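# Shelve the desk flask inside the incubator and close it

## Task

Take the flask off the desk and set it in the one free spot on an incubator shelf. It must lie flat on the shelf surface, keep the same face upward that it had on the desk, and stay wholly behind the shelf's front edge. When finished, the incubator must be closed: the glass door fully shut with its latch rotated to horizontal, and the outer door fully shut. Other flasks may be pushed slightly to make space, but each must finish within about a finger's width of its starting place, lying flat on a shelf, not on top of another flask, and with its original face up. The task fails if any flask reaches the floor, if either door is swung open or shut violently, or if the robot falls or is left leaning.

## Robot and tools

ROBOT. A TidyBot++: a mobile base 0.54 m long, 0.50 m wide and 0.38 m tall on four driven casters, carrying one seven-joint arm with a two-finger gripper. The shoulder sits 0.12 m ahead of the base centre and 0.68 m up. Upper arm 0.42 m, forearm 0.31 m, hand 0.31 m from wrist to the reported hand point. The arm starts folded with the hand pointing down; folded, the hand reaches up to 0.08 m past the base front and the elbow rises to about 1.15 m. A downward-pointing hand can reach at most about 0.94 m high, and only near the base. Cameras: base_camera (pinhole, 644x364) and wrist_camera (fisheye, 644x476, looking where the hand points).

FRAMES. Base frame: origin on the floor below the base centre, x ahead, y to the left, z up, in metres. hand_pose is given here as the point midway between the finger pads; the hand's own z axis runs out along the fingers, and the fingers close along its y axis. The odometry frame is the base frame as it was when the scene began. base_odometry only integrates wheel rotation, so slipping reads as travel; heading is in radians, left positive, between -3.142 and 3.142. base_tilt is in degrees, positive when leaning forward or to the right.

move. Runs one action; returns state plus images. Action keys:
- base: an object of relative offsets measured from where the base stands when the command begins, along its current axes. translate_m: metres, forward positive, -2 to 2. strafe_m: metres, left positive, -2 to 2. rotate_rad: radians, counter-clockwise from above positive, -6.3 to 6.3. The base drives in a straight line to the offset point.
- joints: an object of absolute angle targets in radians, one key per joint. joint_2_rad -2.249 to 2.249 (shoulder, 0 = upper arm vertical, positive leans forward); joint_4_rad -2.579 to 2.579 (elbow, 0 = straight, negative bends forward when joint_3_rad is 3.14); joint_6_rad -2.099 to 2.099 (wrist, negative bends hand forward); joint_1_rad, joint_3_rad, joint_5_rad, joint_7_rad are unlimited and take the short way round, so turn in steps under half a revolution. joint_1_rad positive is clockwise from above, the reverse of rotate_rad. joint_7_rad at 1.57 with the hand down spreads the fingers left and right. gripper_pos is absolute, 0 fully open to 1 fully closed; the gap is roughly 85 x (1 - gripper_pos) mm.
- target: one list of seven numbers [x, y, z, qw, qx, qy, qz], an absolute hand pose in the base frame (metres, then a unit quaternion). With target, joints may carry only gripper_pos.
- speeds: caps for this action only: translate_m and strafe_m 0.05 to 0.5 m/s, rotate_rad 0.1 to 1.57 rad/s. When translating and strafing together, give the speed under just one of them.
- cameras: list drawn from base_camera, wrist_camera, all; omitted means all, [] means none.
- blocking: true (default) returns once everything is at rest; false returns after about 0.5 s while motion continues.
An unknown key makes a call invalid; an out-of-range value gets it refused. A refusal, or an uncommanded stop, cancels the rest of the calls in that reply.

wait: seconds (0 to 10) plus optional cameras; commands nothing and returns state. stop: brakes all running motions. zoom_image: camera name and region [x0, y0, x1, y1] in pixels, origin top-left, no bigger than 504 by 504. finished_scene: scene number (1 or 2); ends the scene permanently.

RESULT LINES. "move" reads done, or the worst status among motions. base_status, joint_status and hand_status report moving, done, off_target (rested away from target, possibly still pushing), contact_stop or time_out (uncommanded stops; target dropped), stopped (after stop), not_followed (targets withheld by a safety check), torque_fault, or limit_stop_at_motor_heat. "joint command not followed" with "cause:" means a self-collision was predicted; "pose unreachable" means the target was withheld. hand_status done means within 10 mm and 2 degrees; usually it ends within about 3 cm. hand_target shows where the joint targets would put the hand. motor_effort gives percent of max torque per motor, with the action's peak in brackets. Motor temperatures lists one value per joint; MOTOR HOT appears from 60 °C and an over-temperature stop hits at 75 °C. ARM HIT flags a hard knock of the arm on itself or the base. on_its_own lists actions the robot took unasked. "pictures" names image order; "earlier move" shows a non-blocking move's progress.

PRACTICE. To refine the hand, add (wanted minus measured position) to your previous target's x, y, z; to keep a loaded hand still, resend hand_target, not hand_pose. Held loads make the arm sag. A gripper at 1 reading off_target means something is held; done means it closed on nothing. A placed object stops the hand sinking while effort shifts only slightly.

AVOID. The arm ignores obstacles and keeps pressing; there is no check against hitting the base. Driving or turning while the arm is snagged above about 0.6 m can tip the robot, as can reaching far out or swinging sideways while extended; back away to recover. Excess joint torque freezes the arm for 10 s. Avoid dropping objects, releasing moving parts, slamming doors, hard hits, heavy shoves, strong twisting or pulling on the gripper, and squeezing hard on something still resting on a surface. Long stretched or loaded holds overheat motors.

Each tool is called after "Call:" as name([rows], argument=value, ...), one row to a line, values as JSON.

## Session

Call:
move()

Scene clock: 0.00 s.
Motor temperatures (°C): [31 21 23 30 35 33 39]
base_odometry: x=+0.000 y=+0.000 heading=+0.000
base_tilt: forward=+0.0 right=-0.3
base_status: not commanded
joint_positions: joint_1_rad=-0.016 joint_2_rad=-0.363 joint_3_rad=+3.131 joint_4_rad=-2.532 joint_5_rad=-0.012 joint_6_rad=-0.839 joint_7_rad=+1.534 gripper_pos=+0.000
joint_status: not commanded
motor_effort: joint_1_rad=+1 joint_2_rad=-1 joint_3_rad=+0 joint_4_rad=+15 joint_5_rad=+0 joint_6_rad=+2 joint_7_rad=+0
hand_pose: x=+0.2705 y=+0.0078 z=+0.5895 quat_wxyz=(-0.005, +0.998, -0.009, +0.067) (m; base frame)
hand_target: x=+0.2707 y=+0.0078 z=+0.5896 quat_wxyz=(-0.005, +0.998, -0.009, +0.067) (m; base frame)
hand_status: not commanded
pictures: base_camera, wrist_camera

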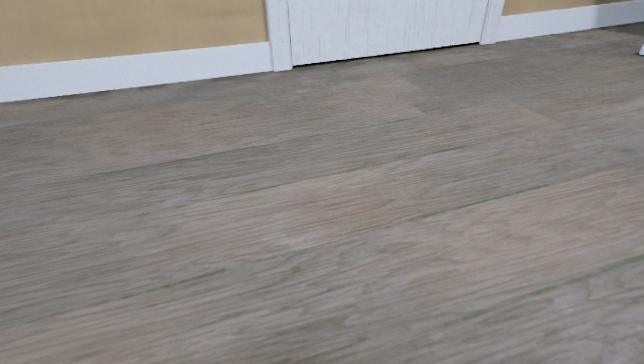

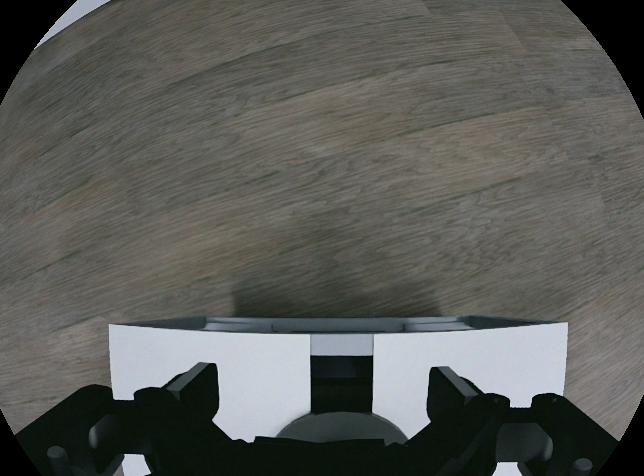

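Call:
move(target=[0.5, 0, 0.95, 0, 0.799, 0, 0.602])

Call:
move(base={"rotate_rad": 0.7})

Call:
move(base={"rotate_rad": -1.4})

Scene clock: 6.23 s.
Motor temperatures (°C): [31 21 23 30 35 33 39]
move: off_target
base_odometry: x=+0.000 y=+0.000 heading=+0.000
base_tilt: forward=+0.0 right=-0.3
base_status: not commanded
joint_positions: joint_1_rad=-0.016 joint_2_rad=-0.574 joint_3_rad=+3.131 joint_4_rad=-2.161 joint_5_rad=-0.012 joint_6_rad=-0.336 joint_7_rad=+1.534 gripper_pos=+0.000
joint_status: not commanded
motor_effort: joint_1_rad=-1(2) joint_2_rad=-1(4) joint_3_rad=+0(1) joint_4_rad=+22(22) joint_5_rad=+0(0) joint_6_rad=+9(9) joint_7_rad=+0(1)
hand_pose: x=+0.4968 y=+0.0134 z=+0.9224 quat_wxyz=(-0.020, +0.820, -0.007, +0.572) (m; base frame)
hand_target: x=+0.5000 y=+0.0000 z=+0.9500 quat_wxyz=(+0.000, +0.799, +0.000, +0.602) (m; base frame)
hand_status: off_target (0.031 m and 4.9 deg from the pose sent, 0.427 m and 66.4 deg at the start)
pictures: base_camera, wrist_camera

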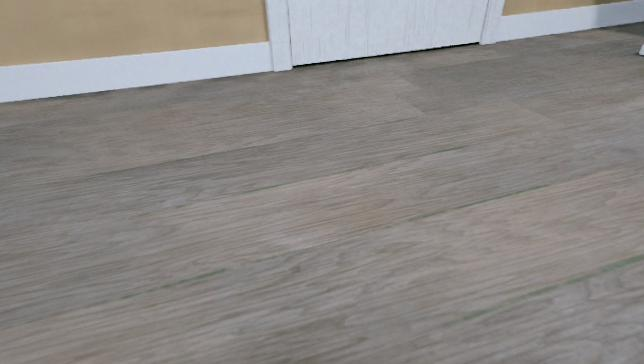

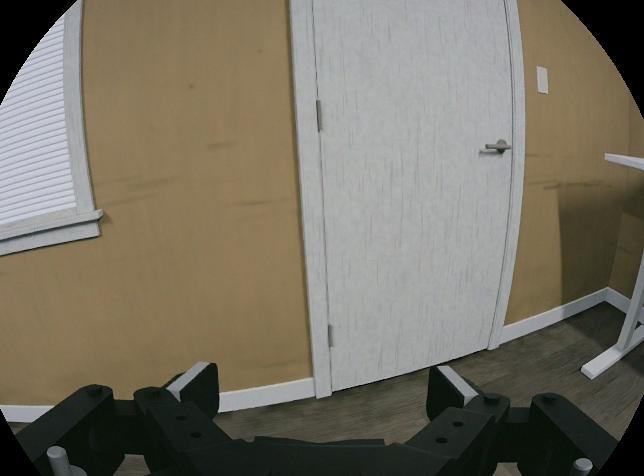

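Scene clock: 7.90 s.
Motor temperatures (°C): [31 21 23 30 35 33 39]
move: done
base_odometry: x=+0.000 y=+0.000 heading=+0.700
base_tilt: forward=+0.0 right=-0.2
base_status: done
joint_positions: joint_1_rad=-0.013 joint_2_rad=-0.574 joint_3_rad=+3.133 joint_4_rad=-2.161 joint_5_rad=-0.012 joint_6_rad=-0.334 joint_7_rad=+1.534 gripper_pos=+0.000
joint_status: not commanded
motor_effort: joint_1_rad=+0(2) joint_2_rad=-1(2) joint_3_rad=+0(2) joint_4_rad=+21(22) joint_5_rad=+0(1) joint_6_rad=+8(9) joint_7_rad=+1(1)
hand_pose: x=+0.4971 y=+0.0115 z=+0.9231 quat_wxyz=(-0.020, +0.819, -0.009, +0.573) (m; base frame)
hand_target: x=+0.5000 y=+0.0000 z=+0.9500 quat_wxyz=(+0.000, +0.799, +0.000, +0.602) (m; base frame)
hand_status: not commanded
pictures: base_camera, wrist_camera

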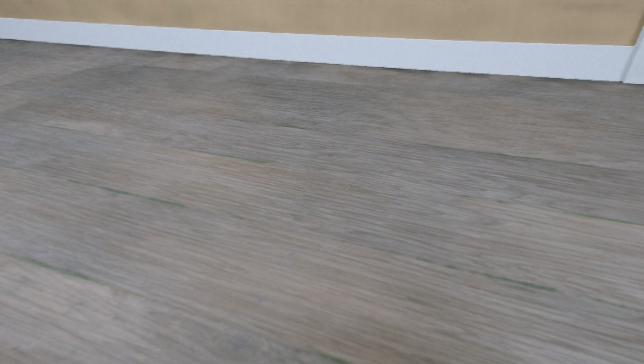

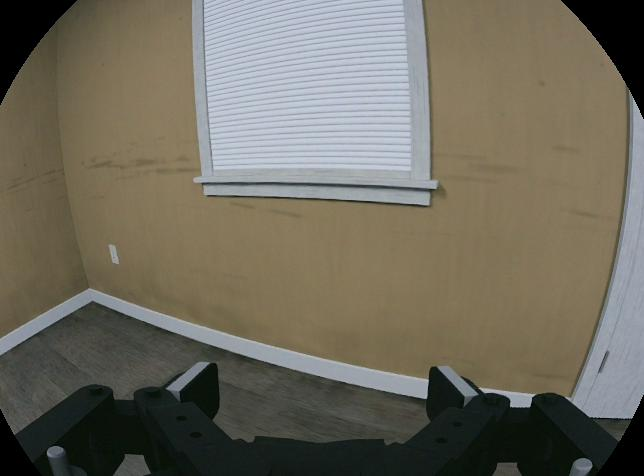

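Scene clock: 10.20 s.
Motor temperatures (°C): [31 21 23 30 35 33 39]
move: done
base_odometry: x=+0.000 y=+0.000 heading=-0.700
base_tilt: forward=+0.0 right=-0.2
base_status: done
joint_positions: joint_1_rad=-0.010 joint_2_rad=-0.574 joint_3_rad=+3.138 joint_4_rad=-2.161 joint_5_rad=-0.012 joint_6_rad=-0.333 joint_7_rad=+1.534 gripper_pos=+0.000
joint_status: not commanded
motor_effort: joint_1_rad=+0(2) joint_2_rad=-1(2) joint_3_rad=-1(2) joint_4_rad=+22(22) joint_5_rad=+0(1) joint_6_rad=+9(9) joint_7_rad=+0(1)
hand_pose: x=+0.4973 y=+0.0084 z=+0.9234 quat_wxyz=(-0.019, +0.819, -0.012, +0.573) (m; base frame)
hand_target: x=+0.5000 y=+0.0000 z=+0.9500 quat_wxyz=(+0.000, +0.799, +0.000, +0.602) (m; base frame)
hand_status: not commanded
pictures: base_camera, wrist_camera

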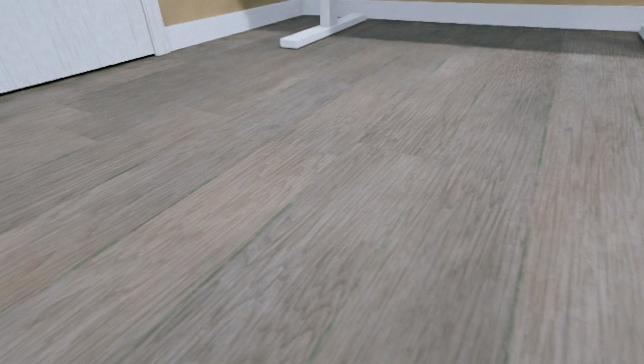

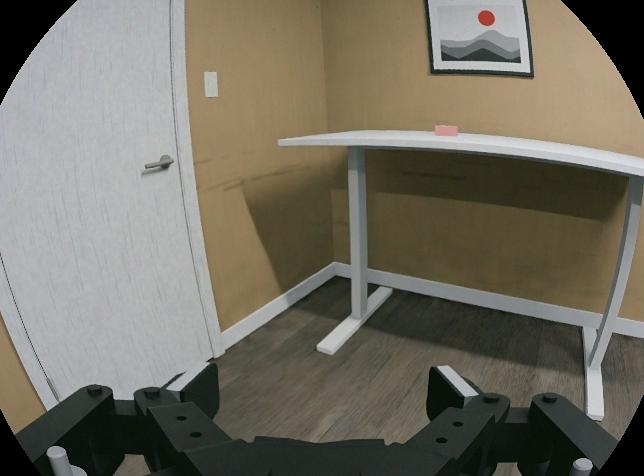

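Call:
move(base={"rotate_rad": -0.7})

Call:
move(base={"rotate_rad": -0.9})

Call:
move(base={"rotate_rad": -0.9})

Scene clock: 16.13 s.
Motor temperatures (°C): [31 21 23 30 35 33 39]
move: done
base_odometry: x=+0.000 y=+0.000 heading=-1.400
base_tilt: forward=+0.1 right=-0.3
base_status: done
joint_positions: joint_1_rad=-0.009 joint_2_rad=-0.574 joint_3_rad=+3.139 joint_4_rad=-2.161 joint_5_rad=-0.012 joint_6_rad=-0.333 joint_7_rad=+1.534 gripper_pos=+0.000
joint_status: not commanded
motor_effort: joint_1_rad=-1(2) joint_2_rad=-1(2) joint_3_rad=+0(2) joint_4_rad=+22(22) joint_5_rad=+0(1) joint_6_rad=+8(9) joint_7_rad=+0(1)
hand_pose: x=+0.4973 y=+0.0074 z=+0.9235 quat_wxyz=(-0.018, +0.819, -0.014, +0.573) (m; base frame)
hand_target: x=+0.5000 y=+0.0000 z=+0.9500 quat_wxyz=(+0.000, +0.799, +0.000, +0.602) (m; base frame)
hand_status: not commanded
pictures: base_camera, wrist_camera

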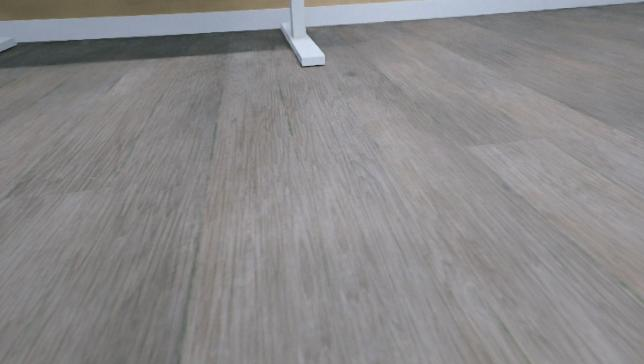

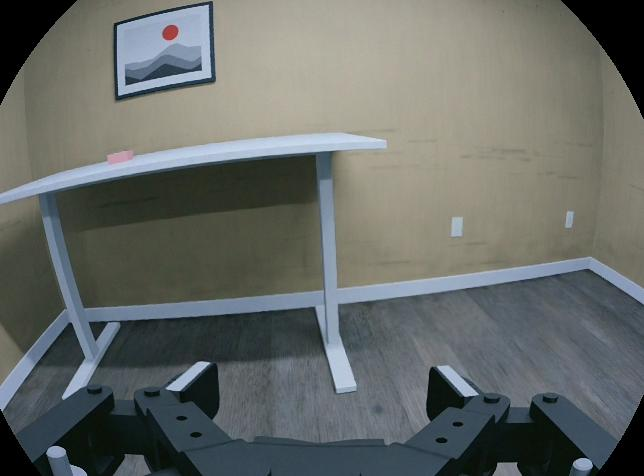

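Scene clock: 17.93 s.
Motor temperatures (°C): [31 21 23 30 35 33 39]
move: done
base_odometry: x=+0.000 y=+0.000 heading=-2.299
base_tilt: forward=+0.1 right=-0.3
base_status: done
joint_positions: joint_1_rad=-0.009 joint_2_rad=-0.574 joint_3_rad=+3.140 joint_4_rad=-2.161 joint_5_rad=-0.012 joint_6_rad=-0.333 joint_7_rad=+1.534 gripper_pos=+0.000
joint_status: not commanded
motor_effort: joint_1_rad=+0(2) joint_2_rad=-1(2) joint_3_rad=+0(2) joint_4_rad=+21(22) joint_5_rad=+0(1) joint_6_rad=+9(9) joint_7_rad=+0(1)
hand_pose: x=+0.4974 y=+0.0068 z=+0.9235 quat_wxyz=(-0.018, +0.819, -0.014, +0.573) (m; base frame)
hand_target: x=+0.5000 y=+0.0000 z=+0.9500 quat_wxyz=(+0.000, +0.799, +0.000, +0.602) (m; base frame)
hand_status: not commanded
pictures: base_camera, wrist_camera

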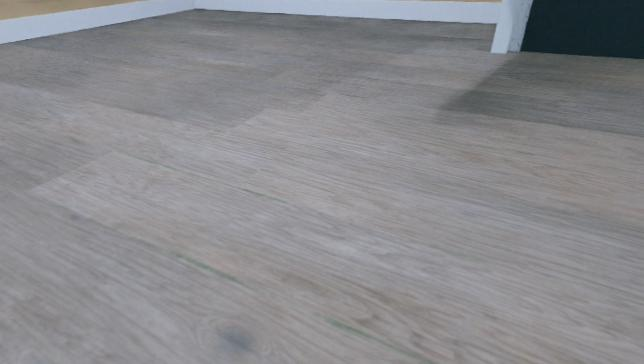

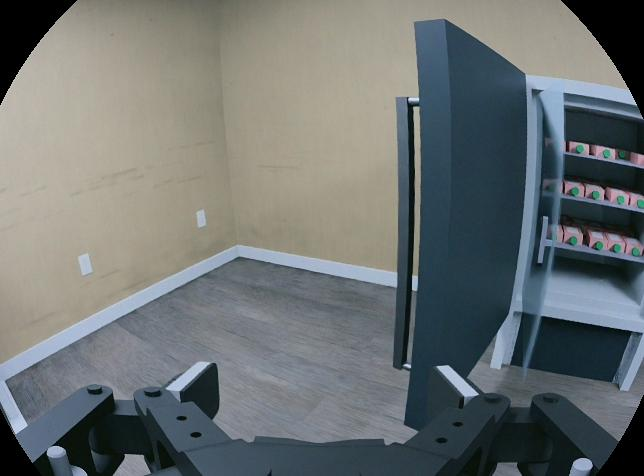

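Scene clock: 19.73 s.
Motor temperatures (°C): [31 21 23 30 35 33 39]
move: done
base_odometry: x=+0.000 y=+0.000 heading=+3.084
base_tilt: forward=+0.0 right=-0.3
base_status: done
joint_positions: joint_1_rad=-0.008 joint_2_rad=-0.574 joint_3_rad=+3.140 joint_4_rad=-2.161 joint_5_rad=-0.012 joint_6_rad=-0.333 joint_7_rad=+1.534 gripper_pos=+0.000
joint_status: not commanded
motor_effort: joint_1_rad=-1(2) joint_2_rad=-1(2) joint_3_rad=+0(2) joint_4_rad=+22(22) joint_5_rad=+0(1) joint_6_rad=+8(9) joint_7_rad=+1(1)
hand_pose: x=+0.4974 y=+0.0064 z=+0.9236 quat_wxyz=(-0.018, +0.819, -0.015, +0.573) (m; base frame)
hand_target: x=+0.5000 y=+0.0000 z=+0.9500 quat_wxyz=(+0.000, +0.799, +0.000, +0.602) (m; base frame)
hand_status: not commanded
pictures: base_camera, wrist_camera

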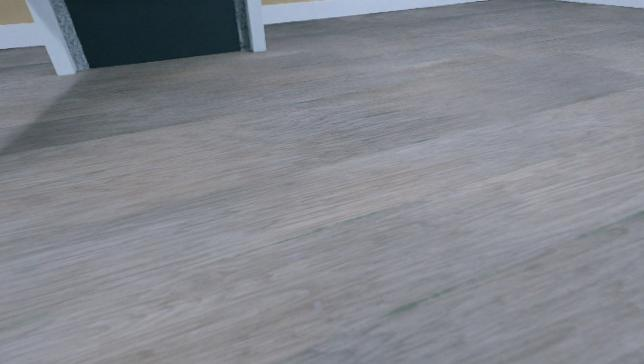

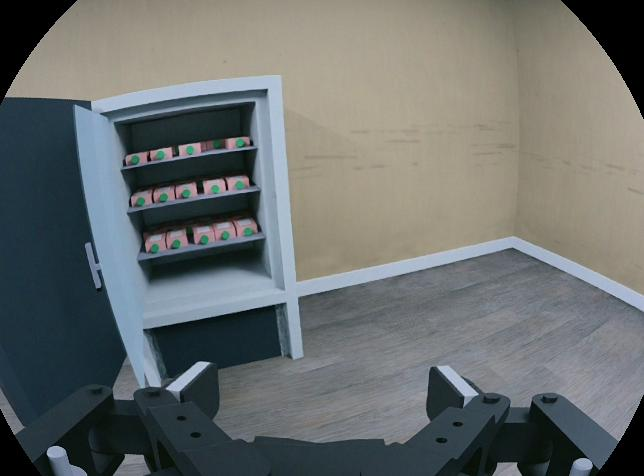

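Call:
zoom_image(camera="wrist_camera", region=[60, 80, 300, 280])

Scaled by 2.100.

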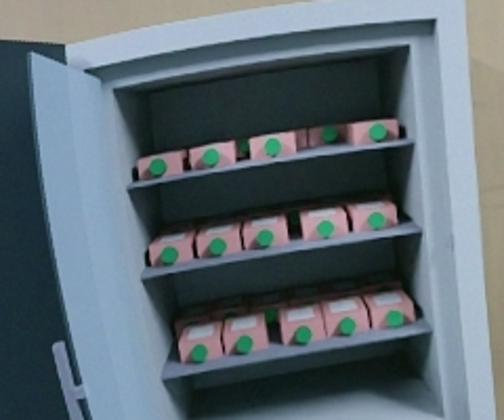

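Call:
move(base={"rotate_rad": 2.03}, cameras=[])

Call:
move(base={"translate_m": 0.55, "strafe_m": 0.36})

Scene clock: 85.27 s.
Motor temperatures (°C): [31 21 23 30 35 33 39]
move: done
base_odometry: x=+0.000 y=+0.000 heading=-1.169
base_tilt: forward=+0.0 right=-0.4
base_status: done
joint_positions: joint_1_rad=-0.008 joint_2_rad=-0.574 joint_3_rad=+3.141 joint_4_rad=-2.161 joint_5_rad=-0.012 joint_6_rad=-0.332 joint_7_rad=+1.534 gripper_pos=+0.000
joint_status: not commanded
motor_effort: joint_1_rad=+0(2) joint_2_rad=-1(2) joint_3_rad=+1(2) joint_4_rad=+21(22) joint_5_rad=+0(1) joint_6_rad=+8(9) joint_7_rad=+1(1)
hand_pose: x=+0.4975 y=+0.0059 z=+0.9237 quat_wxyz=(-0.018, +0.819, -0.015, +0.573) (m; base frame)
hand_target: x=+0.5000 y=+0.0000 z=+0.9500 quat_wxyz=(+0.000, +0.799, +0.000, +0.602) (m; base frame)
hand_status: not commanded
pictures: none
No camera images: "cameras" was empty.

Scene clock: 87.77 s.
Motor temperatures (°C): [31 21 23 30 35 33 39]
move: done
base_odometry: x=+0.546 y=-0.366 heading=-1.169
base_tilt: forward=+0.0 right=-0.3
base_status: done
joint_positions: joint_1_rad=-0.008 joint_2_rad=-0.579 joint_3_rad=+3.141 joint_4_rad=-2.161 joint_5_rad=-0.012 joint_6_rad=-0.330 joint_7_rad=+1.534 gripper_pos=+0.000
joint_status: not commanded
motor_effort: joint_1_rad=+0(1) joint_2_rad=-1(4) joint_3_rad=-1(2) joint_4_rad=+22(23) joint_5_rad=+0(1) joint_6_rad=+8(9) joint_7_rad=+0(1)
hand_pose: x=+0.4963 y=+0.0059 z=+0.9264 quat_wxyz=(-0.018, +0.817, -0.015, +0.577) (m; base frame)
hand_target: x=+0.5000 y=+0.0000 z=+0.9500 quat_wxyz=(+0.000, +0.799, +0.000, +0.602) (m; base frame)
hand_status: not commanded
pictures: base_camera, wrist_camera

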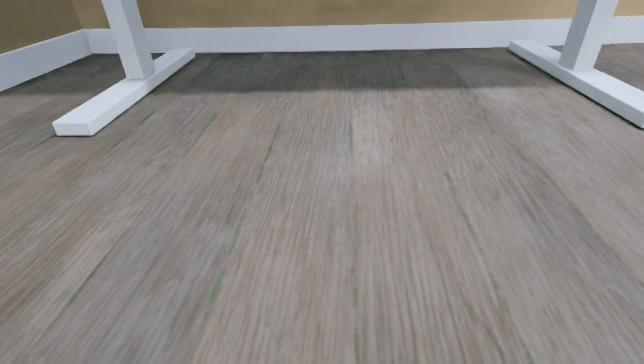

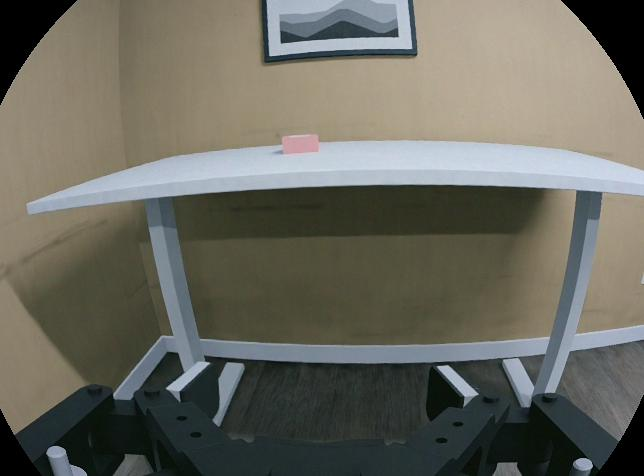

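Call:
zoom_image(camera="wrist_camera", region=[240, 100, 400, 200])

Scaled by 3.150.

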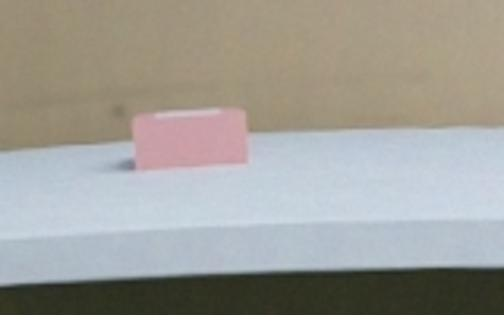

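Call:
move(target=[0.52, 0, 1.04, 0, 0.906, 0, 0.423])

Call:
move(base={"translate_m": 0.4, "strafe_m": 0.05}, speeds={"translate_m": 0.2})

Scene clock: 126.00 s.
Motor temperatures (°C): [31 21 23 30 35 33 39]
move: off_target
base_odometry: x=+0.546 y=-0.366 heading=-1.169
base_tilt: forward=+0.0 right=-0.3
base_status: not commanded
joint_positions: joint_1_rad=-0.008 joint_2_rad=-0.287 joint_3_rad=+3.141 joint_4_rad=-1.354 joint_5_rad=-0.012 joint_6_rad=-1.149 joint_7_rad=+1.534 gripper_pos=+0.000
joint_status: not commanded
motor_effort: joint_1_rad=+0(2) joint_2_rad=-8(9) joint_3_rad=+0(1) joint_4_rad=+19(23) joint_5_rad=+0(1) joint_6_rad=+7(9) joint_7_rad=+1(1)
hand_pose: x=+0.5240 y=+0.0084 z=+1.0498 quat_wxyz=(-0.016, +0.895, -0.012, +0.446) (m; base frame)
hand_target: x=+0.5200 y=+0.0000 z=+1.0400 quat_wxyz=(+0.000, +0.906, +0.000, +0.423) (m; base frame)
hand_status: off_target (0.014 m and 3.8 deg from the pose sent, 0.116 m and 20.6 deg at the start)
pictures: base_camera, wrist_camera

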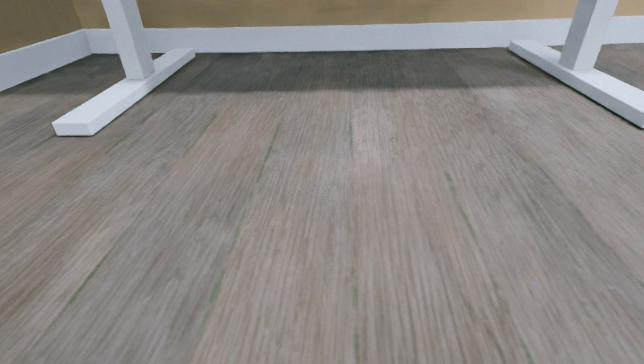

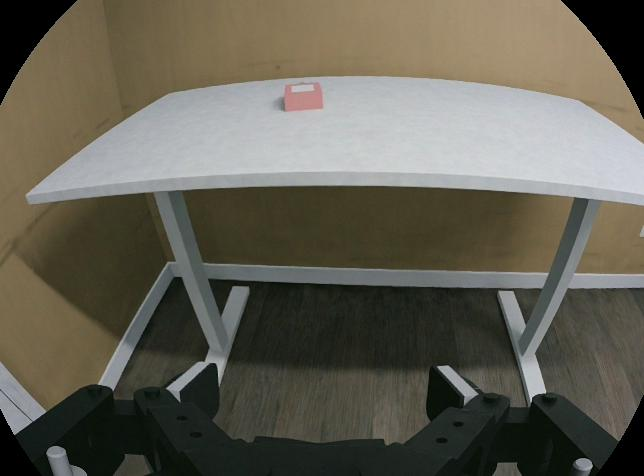

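Scene clock: 128.73 s.
Motor temperatures (°C): [31 21 23 30 35 33 39]
move: done
base_odometry: x=+0.749 y=-0.714 heading=-1.169
base_tilt: forward=+0.1 right=-0.3
base_status: done
joint_positions: joint_1_rad=-0.008 joint_2_rad=-0.269 joint_3_rad=+3.141 joint_4_rad=-1.352 joint_5_rad=-0.012 joint_6_rad=-1.153 joint_7_rad=+1.534 gripper_pos=+0.000
joint_status: not commanded
motor_effort: joint_1_rad=+0(1) joint_2_rad=-9(12) joint_3_rad=-1(1) joint_4_rad=+19(20) joint_5_rad=+0(1) joint_6_rad=+7(8) joint_7_rad=+0(1)
hand_pose: x=+0.5298 y=+0.0085 z=+1.0423 quat_wxyz=(-0.016, +0.899, -0.012, +0.437) (m; base frame)
hand_target: x=+0.5200 y=+0.0000 z=+1.0400 quat_wxyz=(+0.000, +0.906, +0.000, +0.423) (m; base frame)
hand_status: not commanded
pictures: base_camera, wrist_camera

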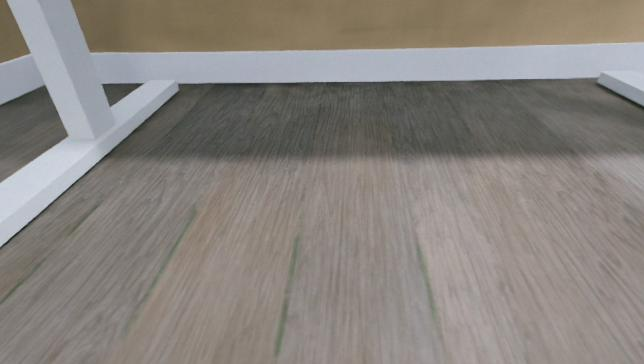

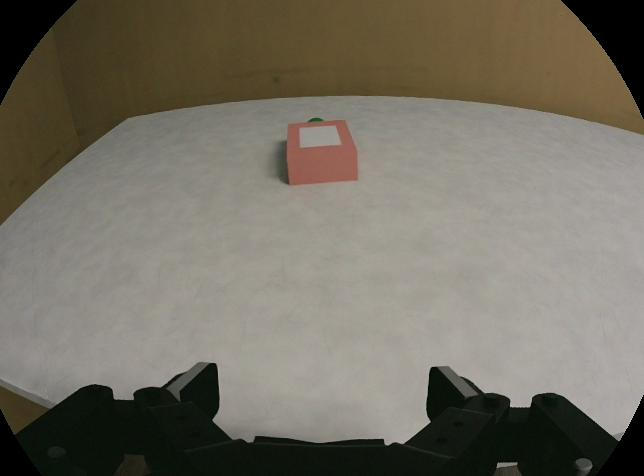

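Call:
move(base={"rotate_rad": 0.09}, cameras=[])

Call:
move(base={"strafe_m": -0.07, "translate_m": 0.12}, speeds={"translate_m": 0.1})

Call:
zoom_image(camera="wrist_camera", region=[220, 100, 420, 300])

Scene clock: 158.63 s.
Motor temperatures (°C): [31 21 23 30 35 33 39]
move: done
base_odometry: x=+0.749 y=-0.714 heading=-1.078
base_tilt: forward=+0.0 right=-0.3
base_status: done
joint_positions: joint_1_rad=-0.010 joint_2_rad=-0.269 joint_3_rad=+3.142 joint_4_rad=-1.352 joint_5_rad=-0.012 joint_6_rad=-1.153 joint_7_rad=+1.534 gripper_pos=+0.000
joint_status: not commanded
motor_effort: joint_1_rad=+0(1) joint_2_rad=-9(9) joint_3_rad=-1(2) joint_4_rad=+19(20) joint_5_rad=+0(1) joint_6_rad=+7(7) joint_7_rad=+0(1)
hand_pose: x=+0.5298 y=+0.0088 z=+1.0424 quat_wxyz=(-0.016, +0.899, -0.012, +0.437) (m; base frame)
hand_target: x=+0.5200 y=+0.0000 z=+1.0400 quat_wxyz=(+0.000, +0.906, +0.000, +0.423) (m; base frame)
hand_status: not commanded
pictures: none
No camera images: "cameras" was empty.

Scene clock: 160.60 s.
Motor temperatures (°C): [31 21 23 30 35 33 39]
move: done
base_odometry: x=+0.744 y=-0.853 heading=-1.078
base_tilt: forward=+0.0 right=-0.3
base_status: done
joint_positions: joint_1_rad=-0.010 joint_2_rad=-0.268 joint_3_rad=+3.142 joint_4_rad=-1.352 joint_5_rad=-0.012 joint_6_rad=-1.154 joint_7_rad=+1.534 gripper_pos=+0.000
joint_status: not commanded
motor_effort: joint_1_rad=+0(1) joint_2_rad=-9(12) joint_3_rad=+0(2) joint_4_rad=+19(20) joint_5_rad=+0(1) joint_6_rad=+7(8) joint_7_rad=+1(1)
hand_pose: x=+0.5299 y=+0.0088 z=+1.0422 quat_wxyz=(-0.016, +0.899, -0.012, +0.437) (m; base frame)
hand_target: x=+0.5200 y=+0.0000 z=+1.0400 quat_wxyz=(+0.000, +0.906, +0.000, +0.423) (m; base frame)
hand_status: not commanded
pictures: base_camera, wrist_camera

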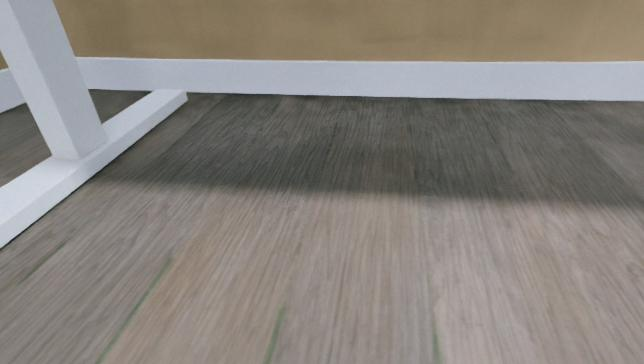

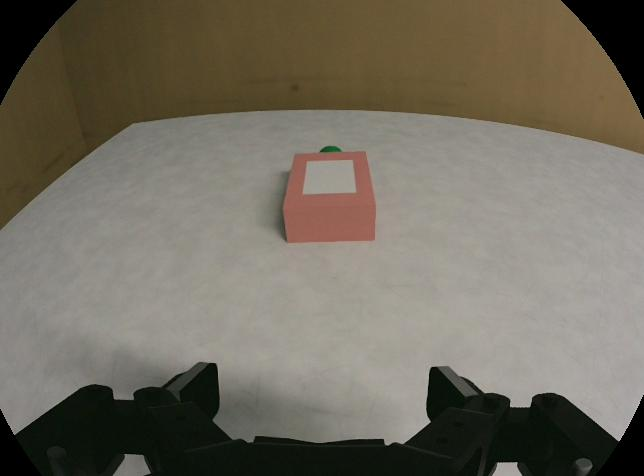

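Scaled by 2.520.

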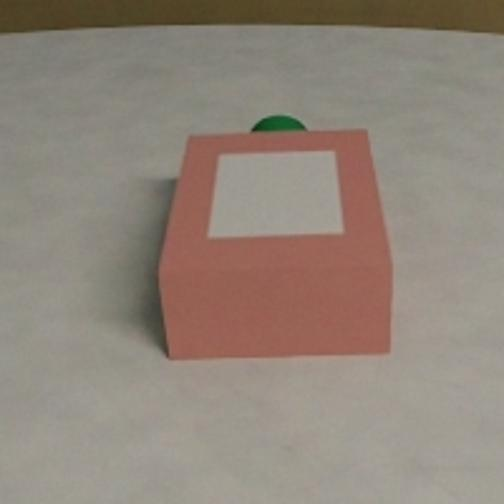

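Call:
move(target=[0.57, -0.006, 1.02, 0.009, 0.853, -0.005, 0.522])

Call:
zoom_image(camera="wrist_camera", region=[120, 100, 540, 476])

Scene clock: 183.00 s.
Motor temperatures (°C): [31 21 23 30 35 33 39]
move: off_target
base_odometry: x=+0.744 y=-0.853 heading=-1.078
base_tilt: forward=+0.1 right=-0.3
base_status: not commanded
joint_positions: joint_1_rad=-0.006 joint_2_rad=-0.295 joint_3_rad=+3.142 joint_4_rad=-1.619 joint_5_rad=-0.012 joint_6_rad=-0.775 joint_7_rad=+1.534 gripper_pos=+0.000
joint_status: not commanded
motor_effort: joint_1_rad=+0(1) joint_2_rad=-10(11) joint_3_rad=+0(1) joint_4_rad=+21(22) joint_5_rad=+0(1) joint_6_rad=+8(8) joint_7_rad=+0(1)
hand_pose: x=+0.5705 y=+0.0066 z=+1.0041 quat_wxyz=(-0.017, +0.867, -0.015, +0.498) (m; base frame)
hand_target: x=+0.5700 y=-0.0060 z=+1.0200 quat_wxyz=(+0.009, +0.853, -0.005, +0.522) (m; base frame)
hand_status: off_target (0.020 m and 4.5 deg from the pose sent, 0.048 m and 11.5 deg at the start)
pictures: base_camera, wrist_camera

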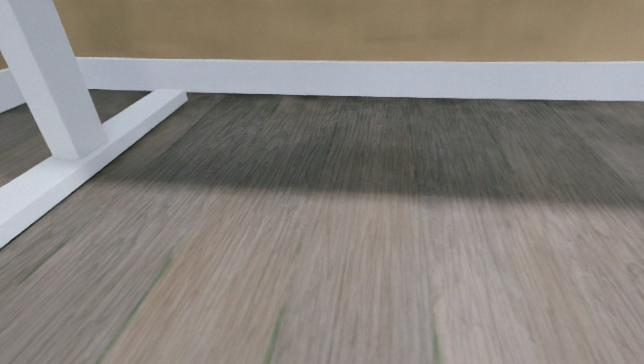

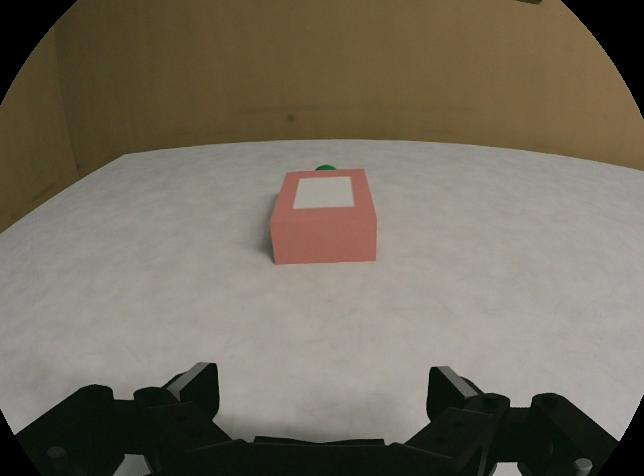

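Scaled by 1.200.

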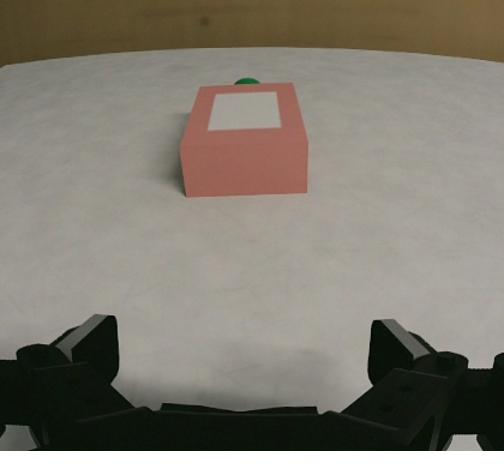

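Call:
move(target=[0.57, -0.007, 1.004, 0.009, 0.853, -0.005, 0.522], cameras=[])

Call:
move(base={"translate_m": 0.12}, speeds={"translate_m": 0.1})

Call:
zoom_image(camera="wrist_camera", region=[170, 180, 490, 420])

Scene clock: 202.53 s.
Motor temperatures (°C): [31 21 23 30 35 33 39]
move: off_target
base_odometry: x=+0.744 y=-0.853 heading=-1.078
base_tilt: forward=+0.0 right=-0.4
base_status: not commanded
joint_positions: joint_1_rad=-0.006 joint_2_rad=-0.305 joint_3_rad=+3.142 joint_4_rad=-1.679 joint_5_rad=-0.012 joint_6_rad=-0.723 joint_7_rad=+1.534 gripper_pos=+0.000
joint_status: not commanded
motor_effort: joint_1_rad=+0(1) joint_2_rad=-10(11) joint_3_rad=+0(1) joint_4_rad=+21(22) joint_5_rad=+0(1) joint_6_rad=+8(8) joint_7_rad=+1(1)
hand_pose: x=+0.5701 y=+0.0065 z=+0.9884 quat_wxyz=(-0.017, +0.867, -0.015, +0.499) (m; base frame)
hand_target: x=+0.5700 y=-0.0070 z=+1.0040 quat_wxyz=(+0.009, +0.853, -0.005, +0.522) (m; base frame)
hand_status: off_target (0.021 m and 4.4 deg from the pose sent, 0.014 m and 4.5 deg at the start)
pictures: none
No camera images: "cameras" was empty.

Scene clock: 204.27 s.
Motor temperatures (°C): [31 21 23 30 35 33 39]
move: done
base_odometry: x=+0.801 y=-0.959 heading=-1.078
base_tilt: forward=+0.0 right=-0.3
base_status: done
joint_positions: joint_1_rad=-0.006 joint_2_rad=-0.315 joint_3_rad=+3.142 joint_4_rad=-1.679 joint_5_rad=-0.012 joint_6_rad=-0.722 joint_7_rad=+1.534 gripper_pos=+0.000
joint_status: not commanded
motor_effort: joint_1_rad=-1(1) joint_2_rad=-9(13) joint_3_rad=-1(1) joint_4_rad=+20(22) joint_5_rad=+0(1) joint_6_rad=+8(8) joint_7_rad=+0(1)
hand_pose: x=+0.5671 y=+0.0063 z=+0.9933 quat_wxyz=(-0.017, +0.864, -0.016, +0.504) (m; base frame)
hand_target: x=+0.5700 y=-0.0070 z=+1.0040 quat_wxyz=(+0.009, +0.853, -0.005, +0.522) (m; base frame)
hand_status: not commanded
pictures: base_camera, wrist_camera

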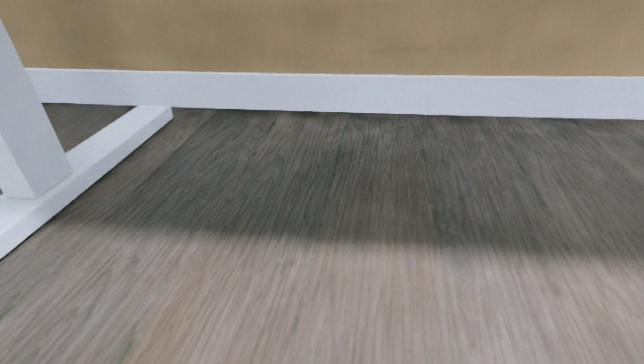

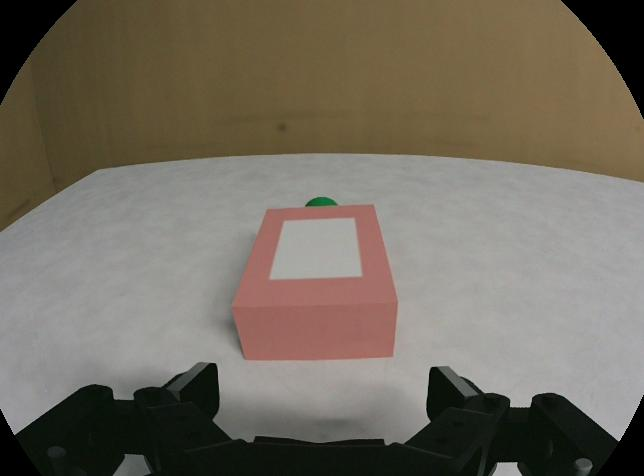

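Scaled by 1.575.

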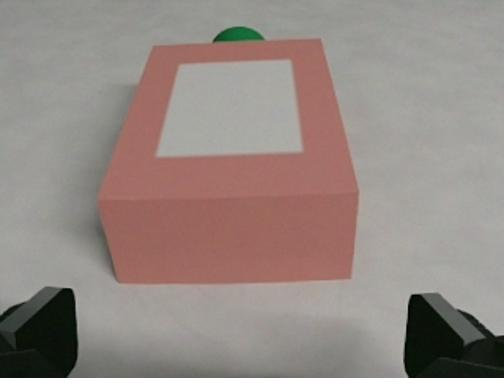

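Call:
move(target=[0.57, -0.004, 1.0, 0.011, 0.853, -0.018, 0.522], cameras=[])

Call:
move(base={"translate_m": 0.03}, speeds={"translate_m": 0.05})

Call:
zoom_image(camera="wrist_camera", region=[170, 180, 490, 420])

Scene clock: 217.80 s.
Motor temperatures (°C): [31 21 23 30 35 33 39]
move: off_target
base_odometry: x=+0.801 y=-0.959 heading=-1.078
base_tilt: forward=+0.0 right=-0.3
base_status: not commanded
joint_positions: joint_1_rad=+0.033 joint_2_rad=-0.315 joint_3_rad=+3.113 joint_4_rad=-1.687 joint_5_rad=-0.006 joint_6_rad=-0.713 joint_7_rad=+1.532 gripper_pos=+0.000
joint_status: not commanded
motor_effort: joint_1_rad=-1(1) joint_2_rad=-9(10) joint_3_rad=+0(1) joint_4_rad=+21(22) joint_5_rad=+0(0) joint_6_rad=+8(8) joint_7_rad=+0(1)
hand_pose: x=+0.5674 y=+0.0030 z=+0.9905 quat_wxyz=(-0.008, +0.864, -0.018, +0.504) (m; base frame)
hand_target: x=+0.5700 y=-0.0040 z=+1.0000 quat_wxyz=(+0.011, +0.853, -0.018, +0.522) (m; base frame)
hand_status: off_target (0.012 m and 3.2 deg from the pose sent, 0.013 m and 4.0 deg at the start)
pictures: none
No camera images: "cameras" was empty.

Scene clock: 218.87 s.
Motor temperatures (°C): [31 21 23 30 35 33 39]
move: done
base_odometry: x=+0.815 y=-0.986 heading=-1.078
base_tilt: forward=+0.0 right=-0.4
base_status: done
joint_positions: joint_1_rad=+0.033 joint_2_rad=-0.317 joint_3_rad=+3.113 joint_4_rad=-1.688 joint_5_rad=-0.006 joint_6_rad=-0.712 joint_7_rad=+1.532 gripper_pos=+0.000
joint_status: not commanded
motor_effort: joint_1_rad=+0(1) joint_2_rad=-9(13) joint_3_rad=+0(1) joint_4_rad=+22(22) joint_5_rad=+0(1) joint_6_rad=+8(8) joint_7_rad=+0(1)
hand_pose: x=+0.5670 y=+0.0030 z=+0.9914 quat_wxyz=(-0.008, +0.863, -0.018, +0.505) (m; base frame)
hand_target: x=+0.5700 y=-0.0040 z=+1.0000 quat_wxyz=(+0.011, +0.853, -0.018, +0.522) (m; base frame)
hand_status: not commanded
pictures: base_camera, wrist_camera

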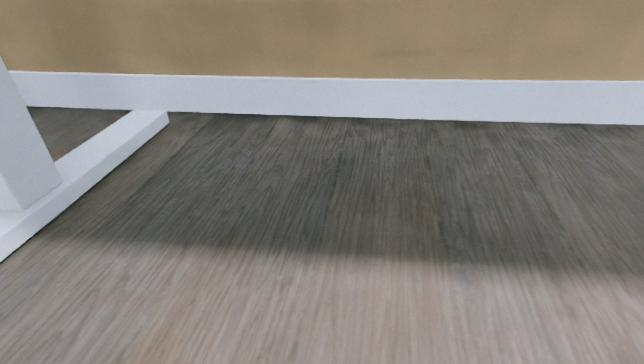

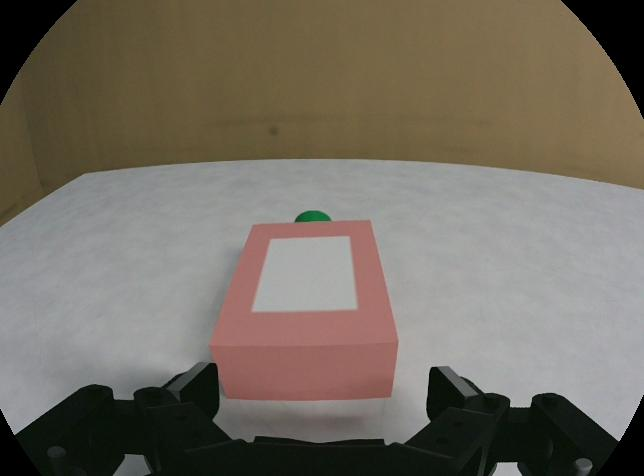

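Scaled by 1.575.

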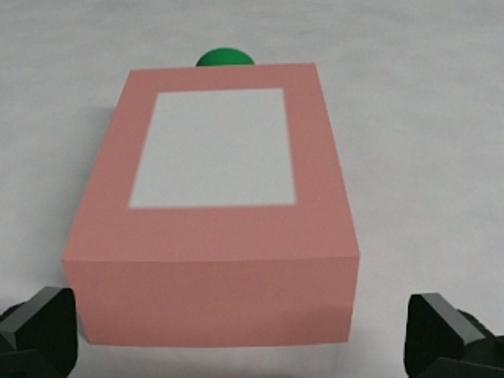

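Call:
move(target=[0.57, 0.0045, 1.0, 0.011, 0.853, -0.018, 0.522])

Call:
zoom_image(camera="wrist_camera", region=[170, 180, 490, 420])

Scene clock: 227.50 s.
Motor temperatures (°C): [31 21 23 30 35 33 39]
move: off_target
base_odometry: x=+0.815 y=-0.986 heading=-1.078
base_tilt: forward=+0.1 right=-0.3
base_status: not commanded
joint_positions: joint_1_rad=+0.049 joint_2_rad=-0.317 joint_3_rad=+3.078 joint_4_rad=-1.688 joint_5_rad=+0.003 joint_6_rad=-0.712 joint_7_rad=+1.524 gripper_pos=+0.000
joint_status: not commanded
motor_effort: joint_1_rad=+0(2) joint_2_rad=-9(9) joint_3_rad=+0(1) joint_4_rad=+21(22) joint_5_rad=+0(1) joint_6_rad=+8(8) joint_7_rad=+1(1)
hand_pose: x=+0.5667 y=+0.0119 z=+0.9910 quat_wxyz=(-0.005, +0.863, -0.010, +0.505) (m; base frame)
hand_target: x=+0.5700 y=+0.0045 z=+1.0000 quat_wxyz=(+0.011, +0.853, -0.018, +0.522) (m; base frame)
hand_status: off_target (0.012 m and 3.1 deg from the pose sent, 0.009 m and 3.1 deg at the start)
pictures: base_camera, wrist_camera

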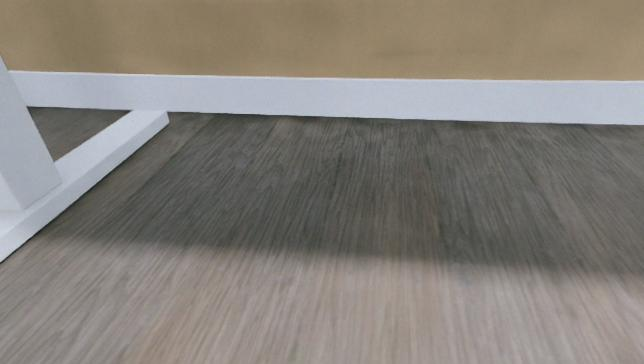

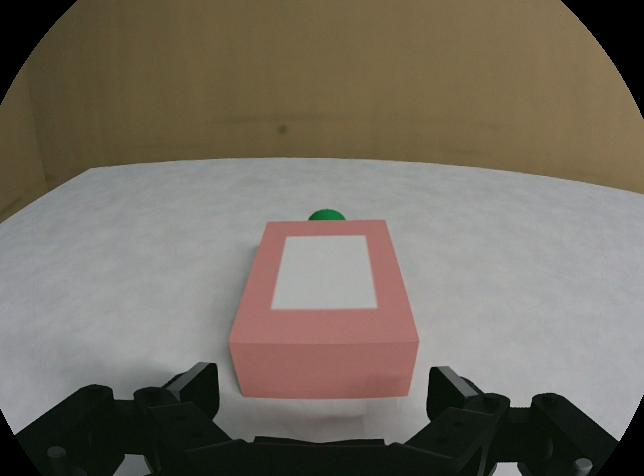

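Scaled by 1.575.

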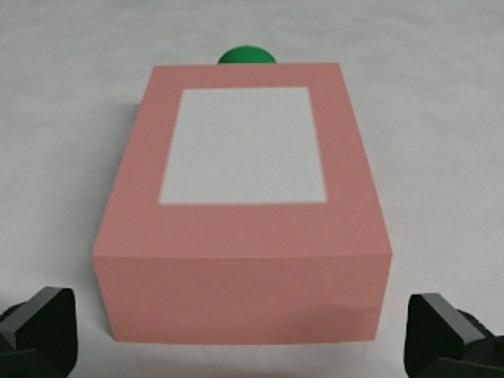

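Call:
move(base={"translate_m": 0.03}, speeds={"translate_m": 0.05})

Call:
zoom_image(camera="wrist_camera", region=[170, 180, 490, 420])

Scene clock: 233.10 s.
Motor temperatures (°C): [31 21 23 30 35 33 39]
move: done
base_odometry: x=+0.829 y=-1.012 heading=-1.078
base_tilt: forward=+0.1 right=-0.3
base_status: done
joint_positions: joint_1_rad=+0.049 joint_2_rad=-0.318 joint_3_rad=+3.078 joint_4_rad=-1.688 joint_5_rad=+0.003 joint_6_rad=-0.712 joint_7_rad=+1.524 gripper_pos=+0.000
joint_status: not commanded
motor_effort: joint_1_rad=-1(1) joint_2_rad=-10(12) joint_3_rad=+0(1) joint_4_rad=+21(22) joint_5_rad=+0(1) joint_6_rad=+8(8) joint_7_rad=+1(1)
hand_pose: x=+0.5664 y=+0.0119 z=+0.9914 quat_wxyz=(-0.005, +0.863, -0.010, +0.505) (m; base frame)
hand_target: x=+0.5700 y=+0.0045 z=+1.0000 quat_wxyz=(+0.011, +0.853, -0.018, +0.522) (m; base frame)
hand_status: not commanded
pictures: base_camera, wrist_camera

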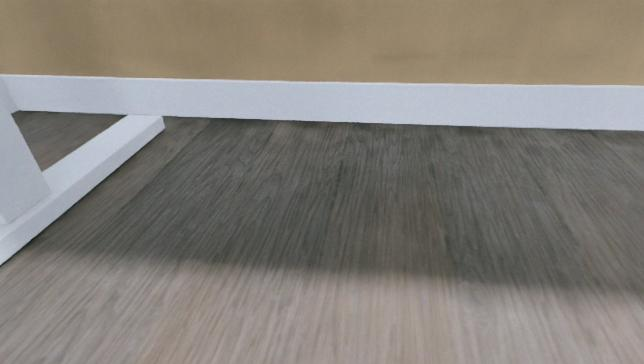

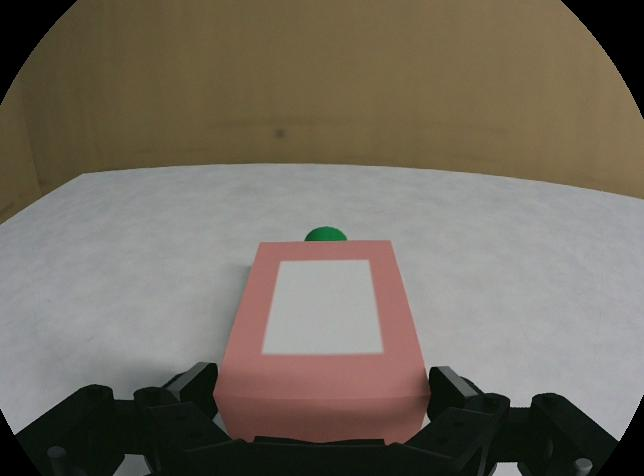

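Scaled by 1.575.

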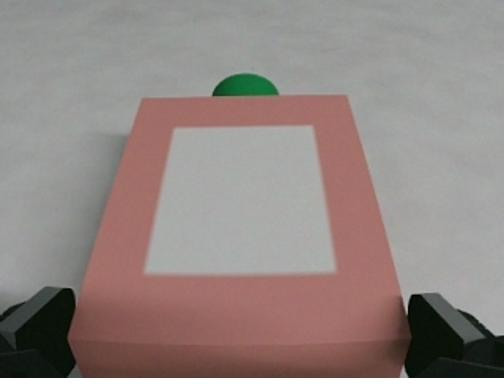

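Call:
move(base={"translate_m": 0.03}, speeds={"translate_m": 0.05})

Call:
zoom_image(camera="wrist_camera", region=[170, 180, 490, 420])

Scene clock: 241.63 s.
Motor temperatures (°C): [31 21 23 30 35 33 39]
move: done
base_odometry: x=+0.843 y=-1.039 heading=-1.078
base_tilt: forward=+0.1 right=-0.4
base_status: done
joint_positions: joint_1_rad=+0.049 joint_2_rad=-0.319 joint_3_rad=+3.078 joint_4_rad=-1.688 joint_5_rad=+0.003 joint_6_rad=-0.712 joint_7_rad=+1.524 gripper_pos=+0.000
joint_status: not commanded
motor_effort: joint_1_rad=+0(1) joint_2_rad=-9(13) joint_3_rad=+0(1) joint_4_rad=+21(22) joint_5_rad=+0(1) joint_6_rad=+8(8) joint_7_rad=+0(1)
hand_pose: x=+0.5662 y=+0.0119 z=+0.9917 quat_wxyz=(-0.005, +0.863, -0.010, +0.506) (m; base frame)
hand_target: x=+0.5700 y=+0.0045 z=+1.0000 quat_wxyz=(+0.011, +0.853, -0.018, +0.522) (m; base frame)
hand_status: not commanded
pictures: base_camera, wrist_camera

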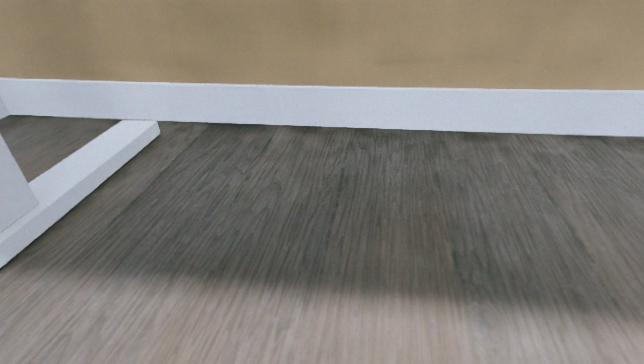

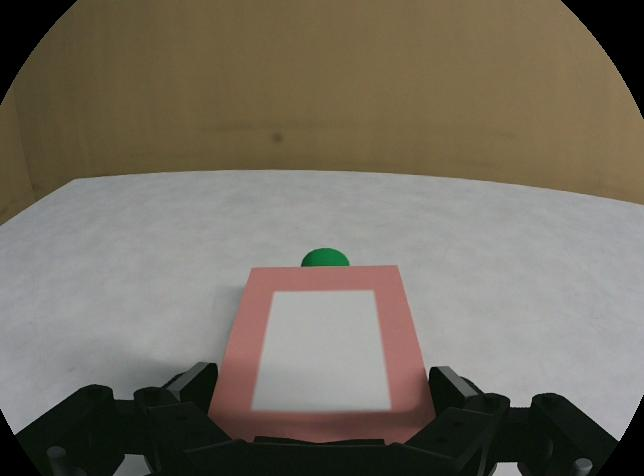

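Scaled by 1.575.

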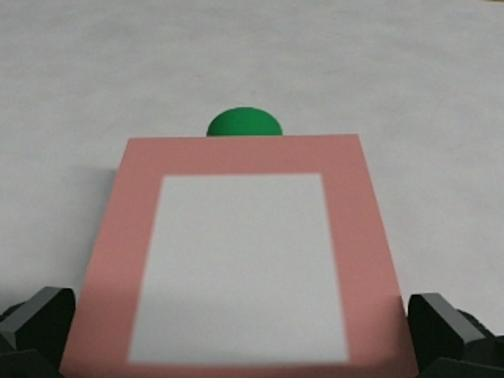

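Call:
move(joints={"gripper_pos": 0.2}, cameras=["wrist_camera"])

Scene clock: 248.23 s.
Motor temperatures (°C): [31 21 23 30 35 33 39]
move: off_target
base_odometry: x=+0.843 y=-1.039 heading=-1.078
base_tilt: forward=+0.0 right=-0.3
base_status: not commanded
joint_positions: joint_1_rad=+0.049 joint_2_rad=-0.319 joint_3_rad=+3.078 joint_4_rad=-1.688 joint_5_rad=+0.003 joint_6_rad=-0.708 joint_7_rad=+1.524 gripper_pos=+0.058
joint_status: gripper_pos off_target (ended at +0.058, target +0.200)
motor_effort: joint_1_rad=+0(1) joint_2_rad=-8(10) joint_3_rad=+0(1) joint_4_rad=+20(22) joint_5_rad=+0(1) joint_6_rad=+7(8) joint_7_rad=+1(1)
hand_pose: x=+0.5666 y=+0.0119 z=+0.9926 quat_wxyz=(-0.005, +0.862, -0.010, +0.507) (m; base frame)
hand_target: x=+0.5700 y=+0.0045 z=+1.0000 quat_wxyz=(+0.011, +0.853, -0.018, +0.522) (m; base frame)
hand_status: not commanded
pictures: wrist_camera

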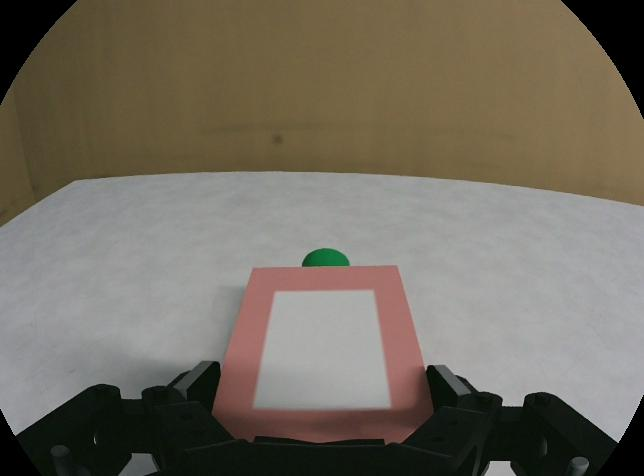

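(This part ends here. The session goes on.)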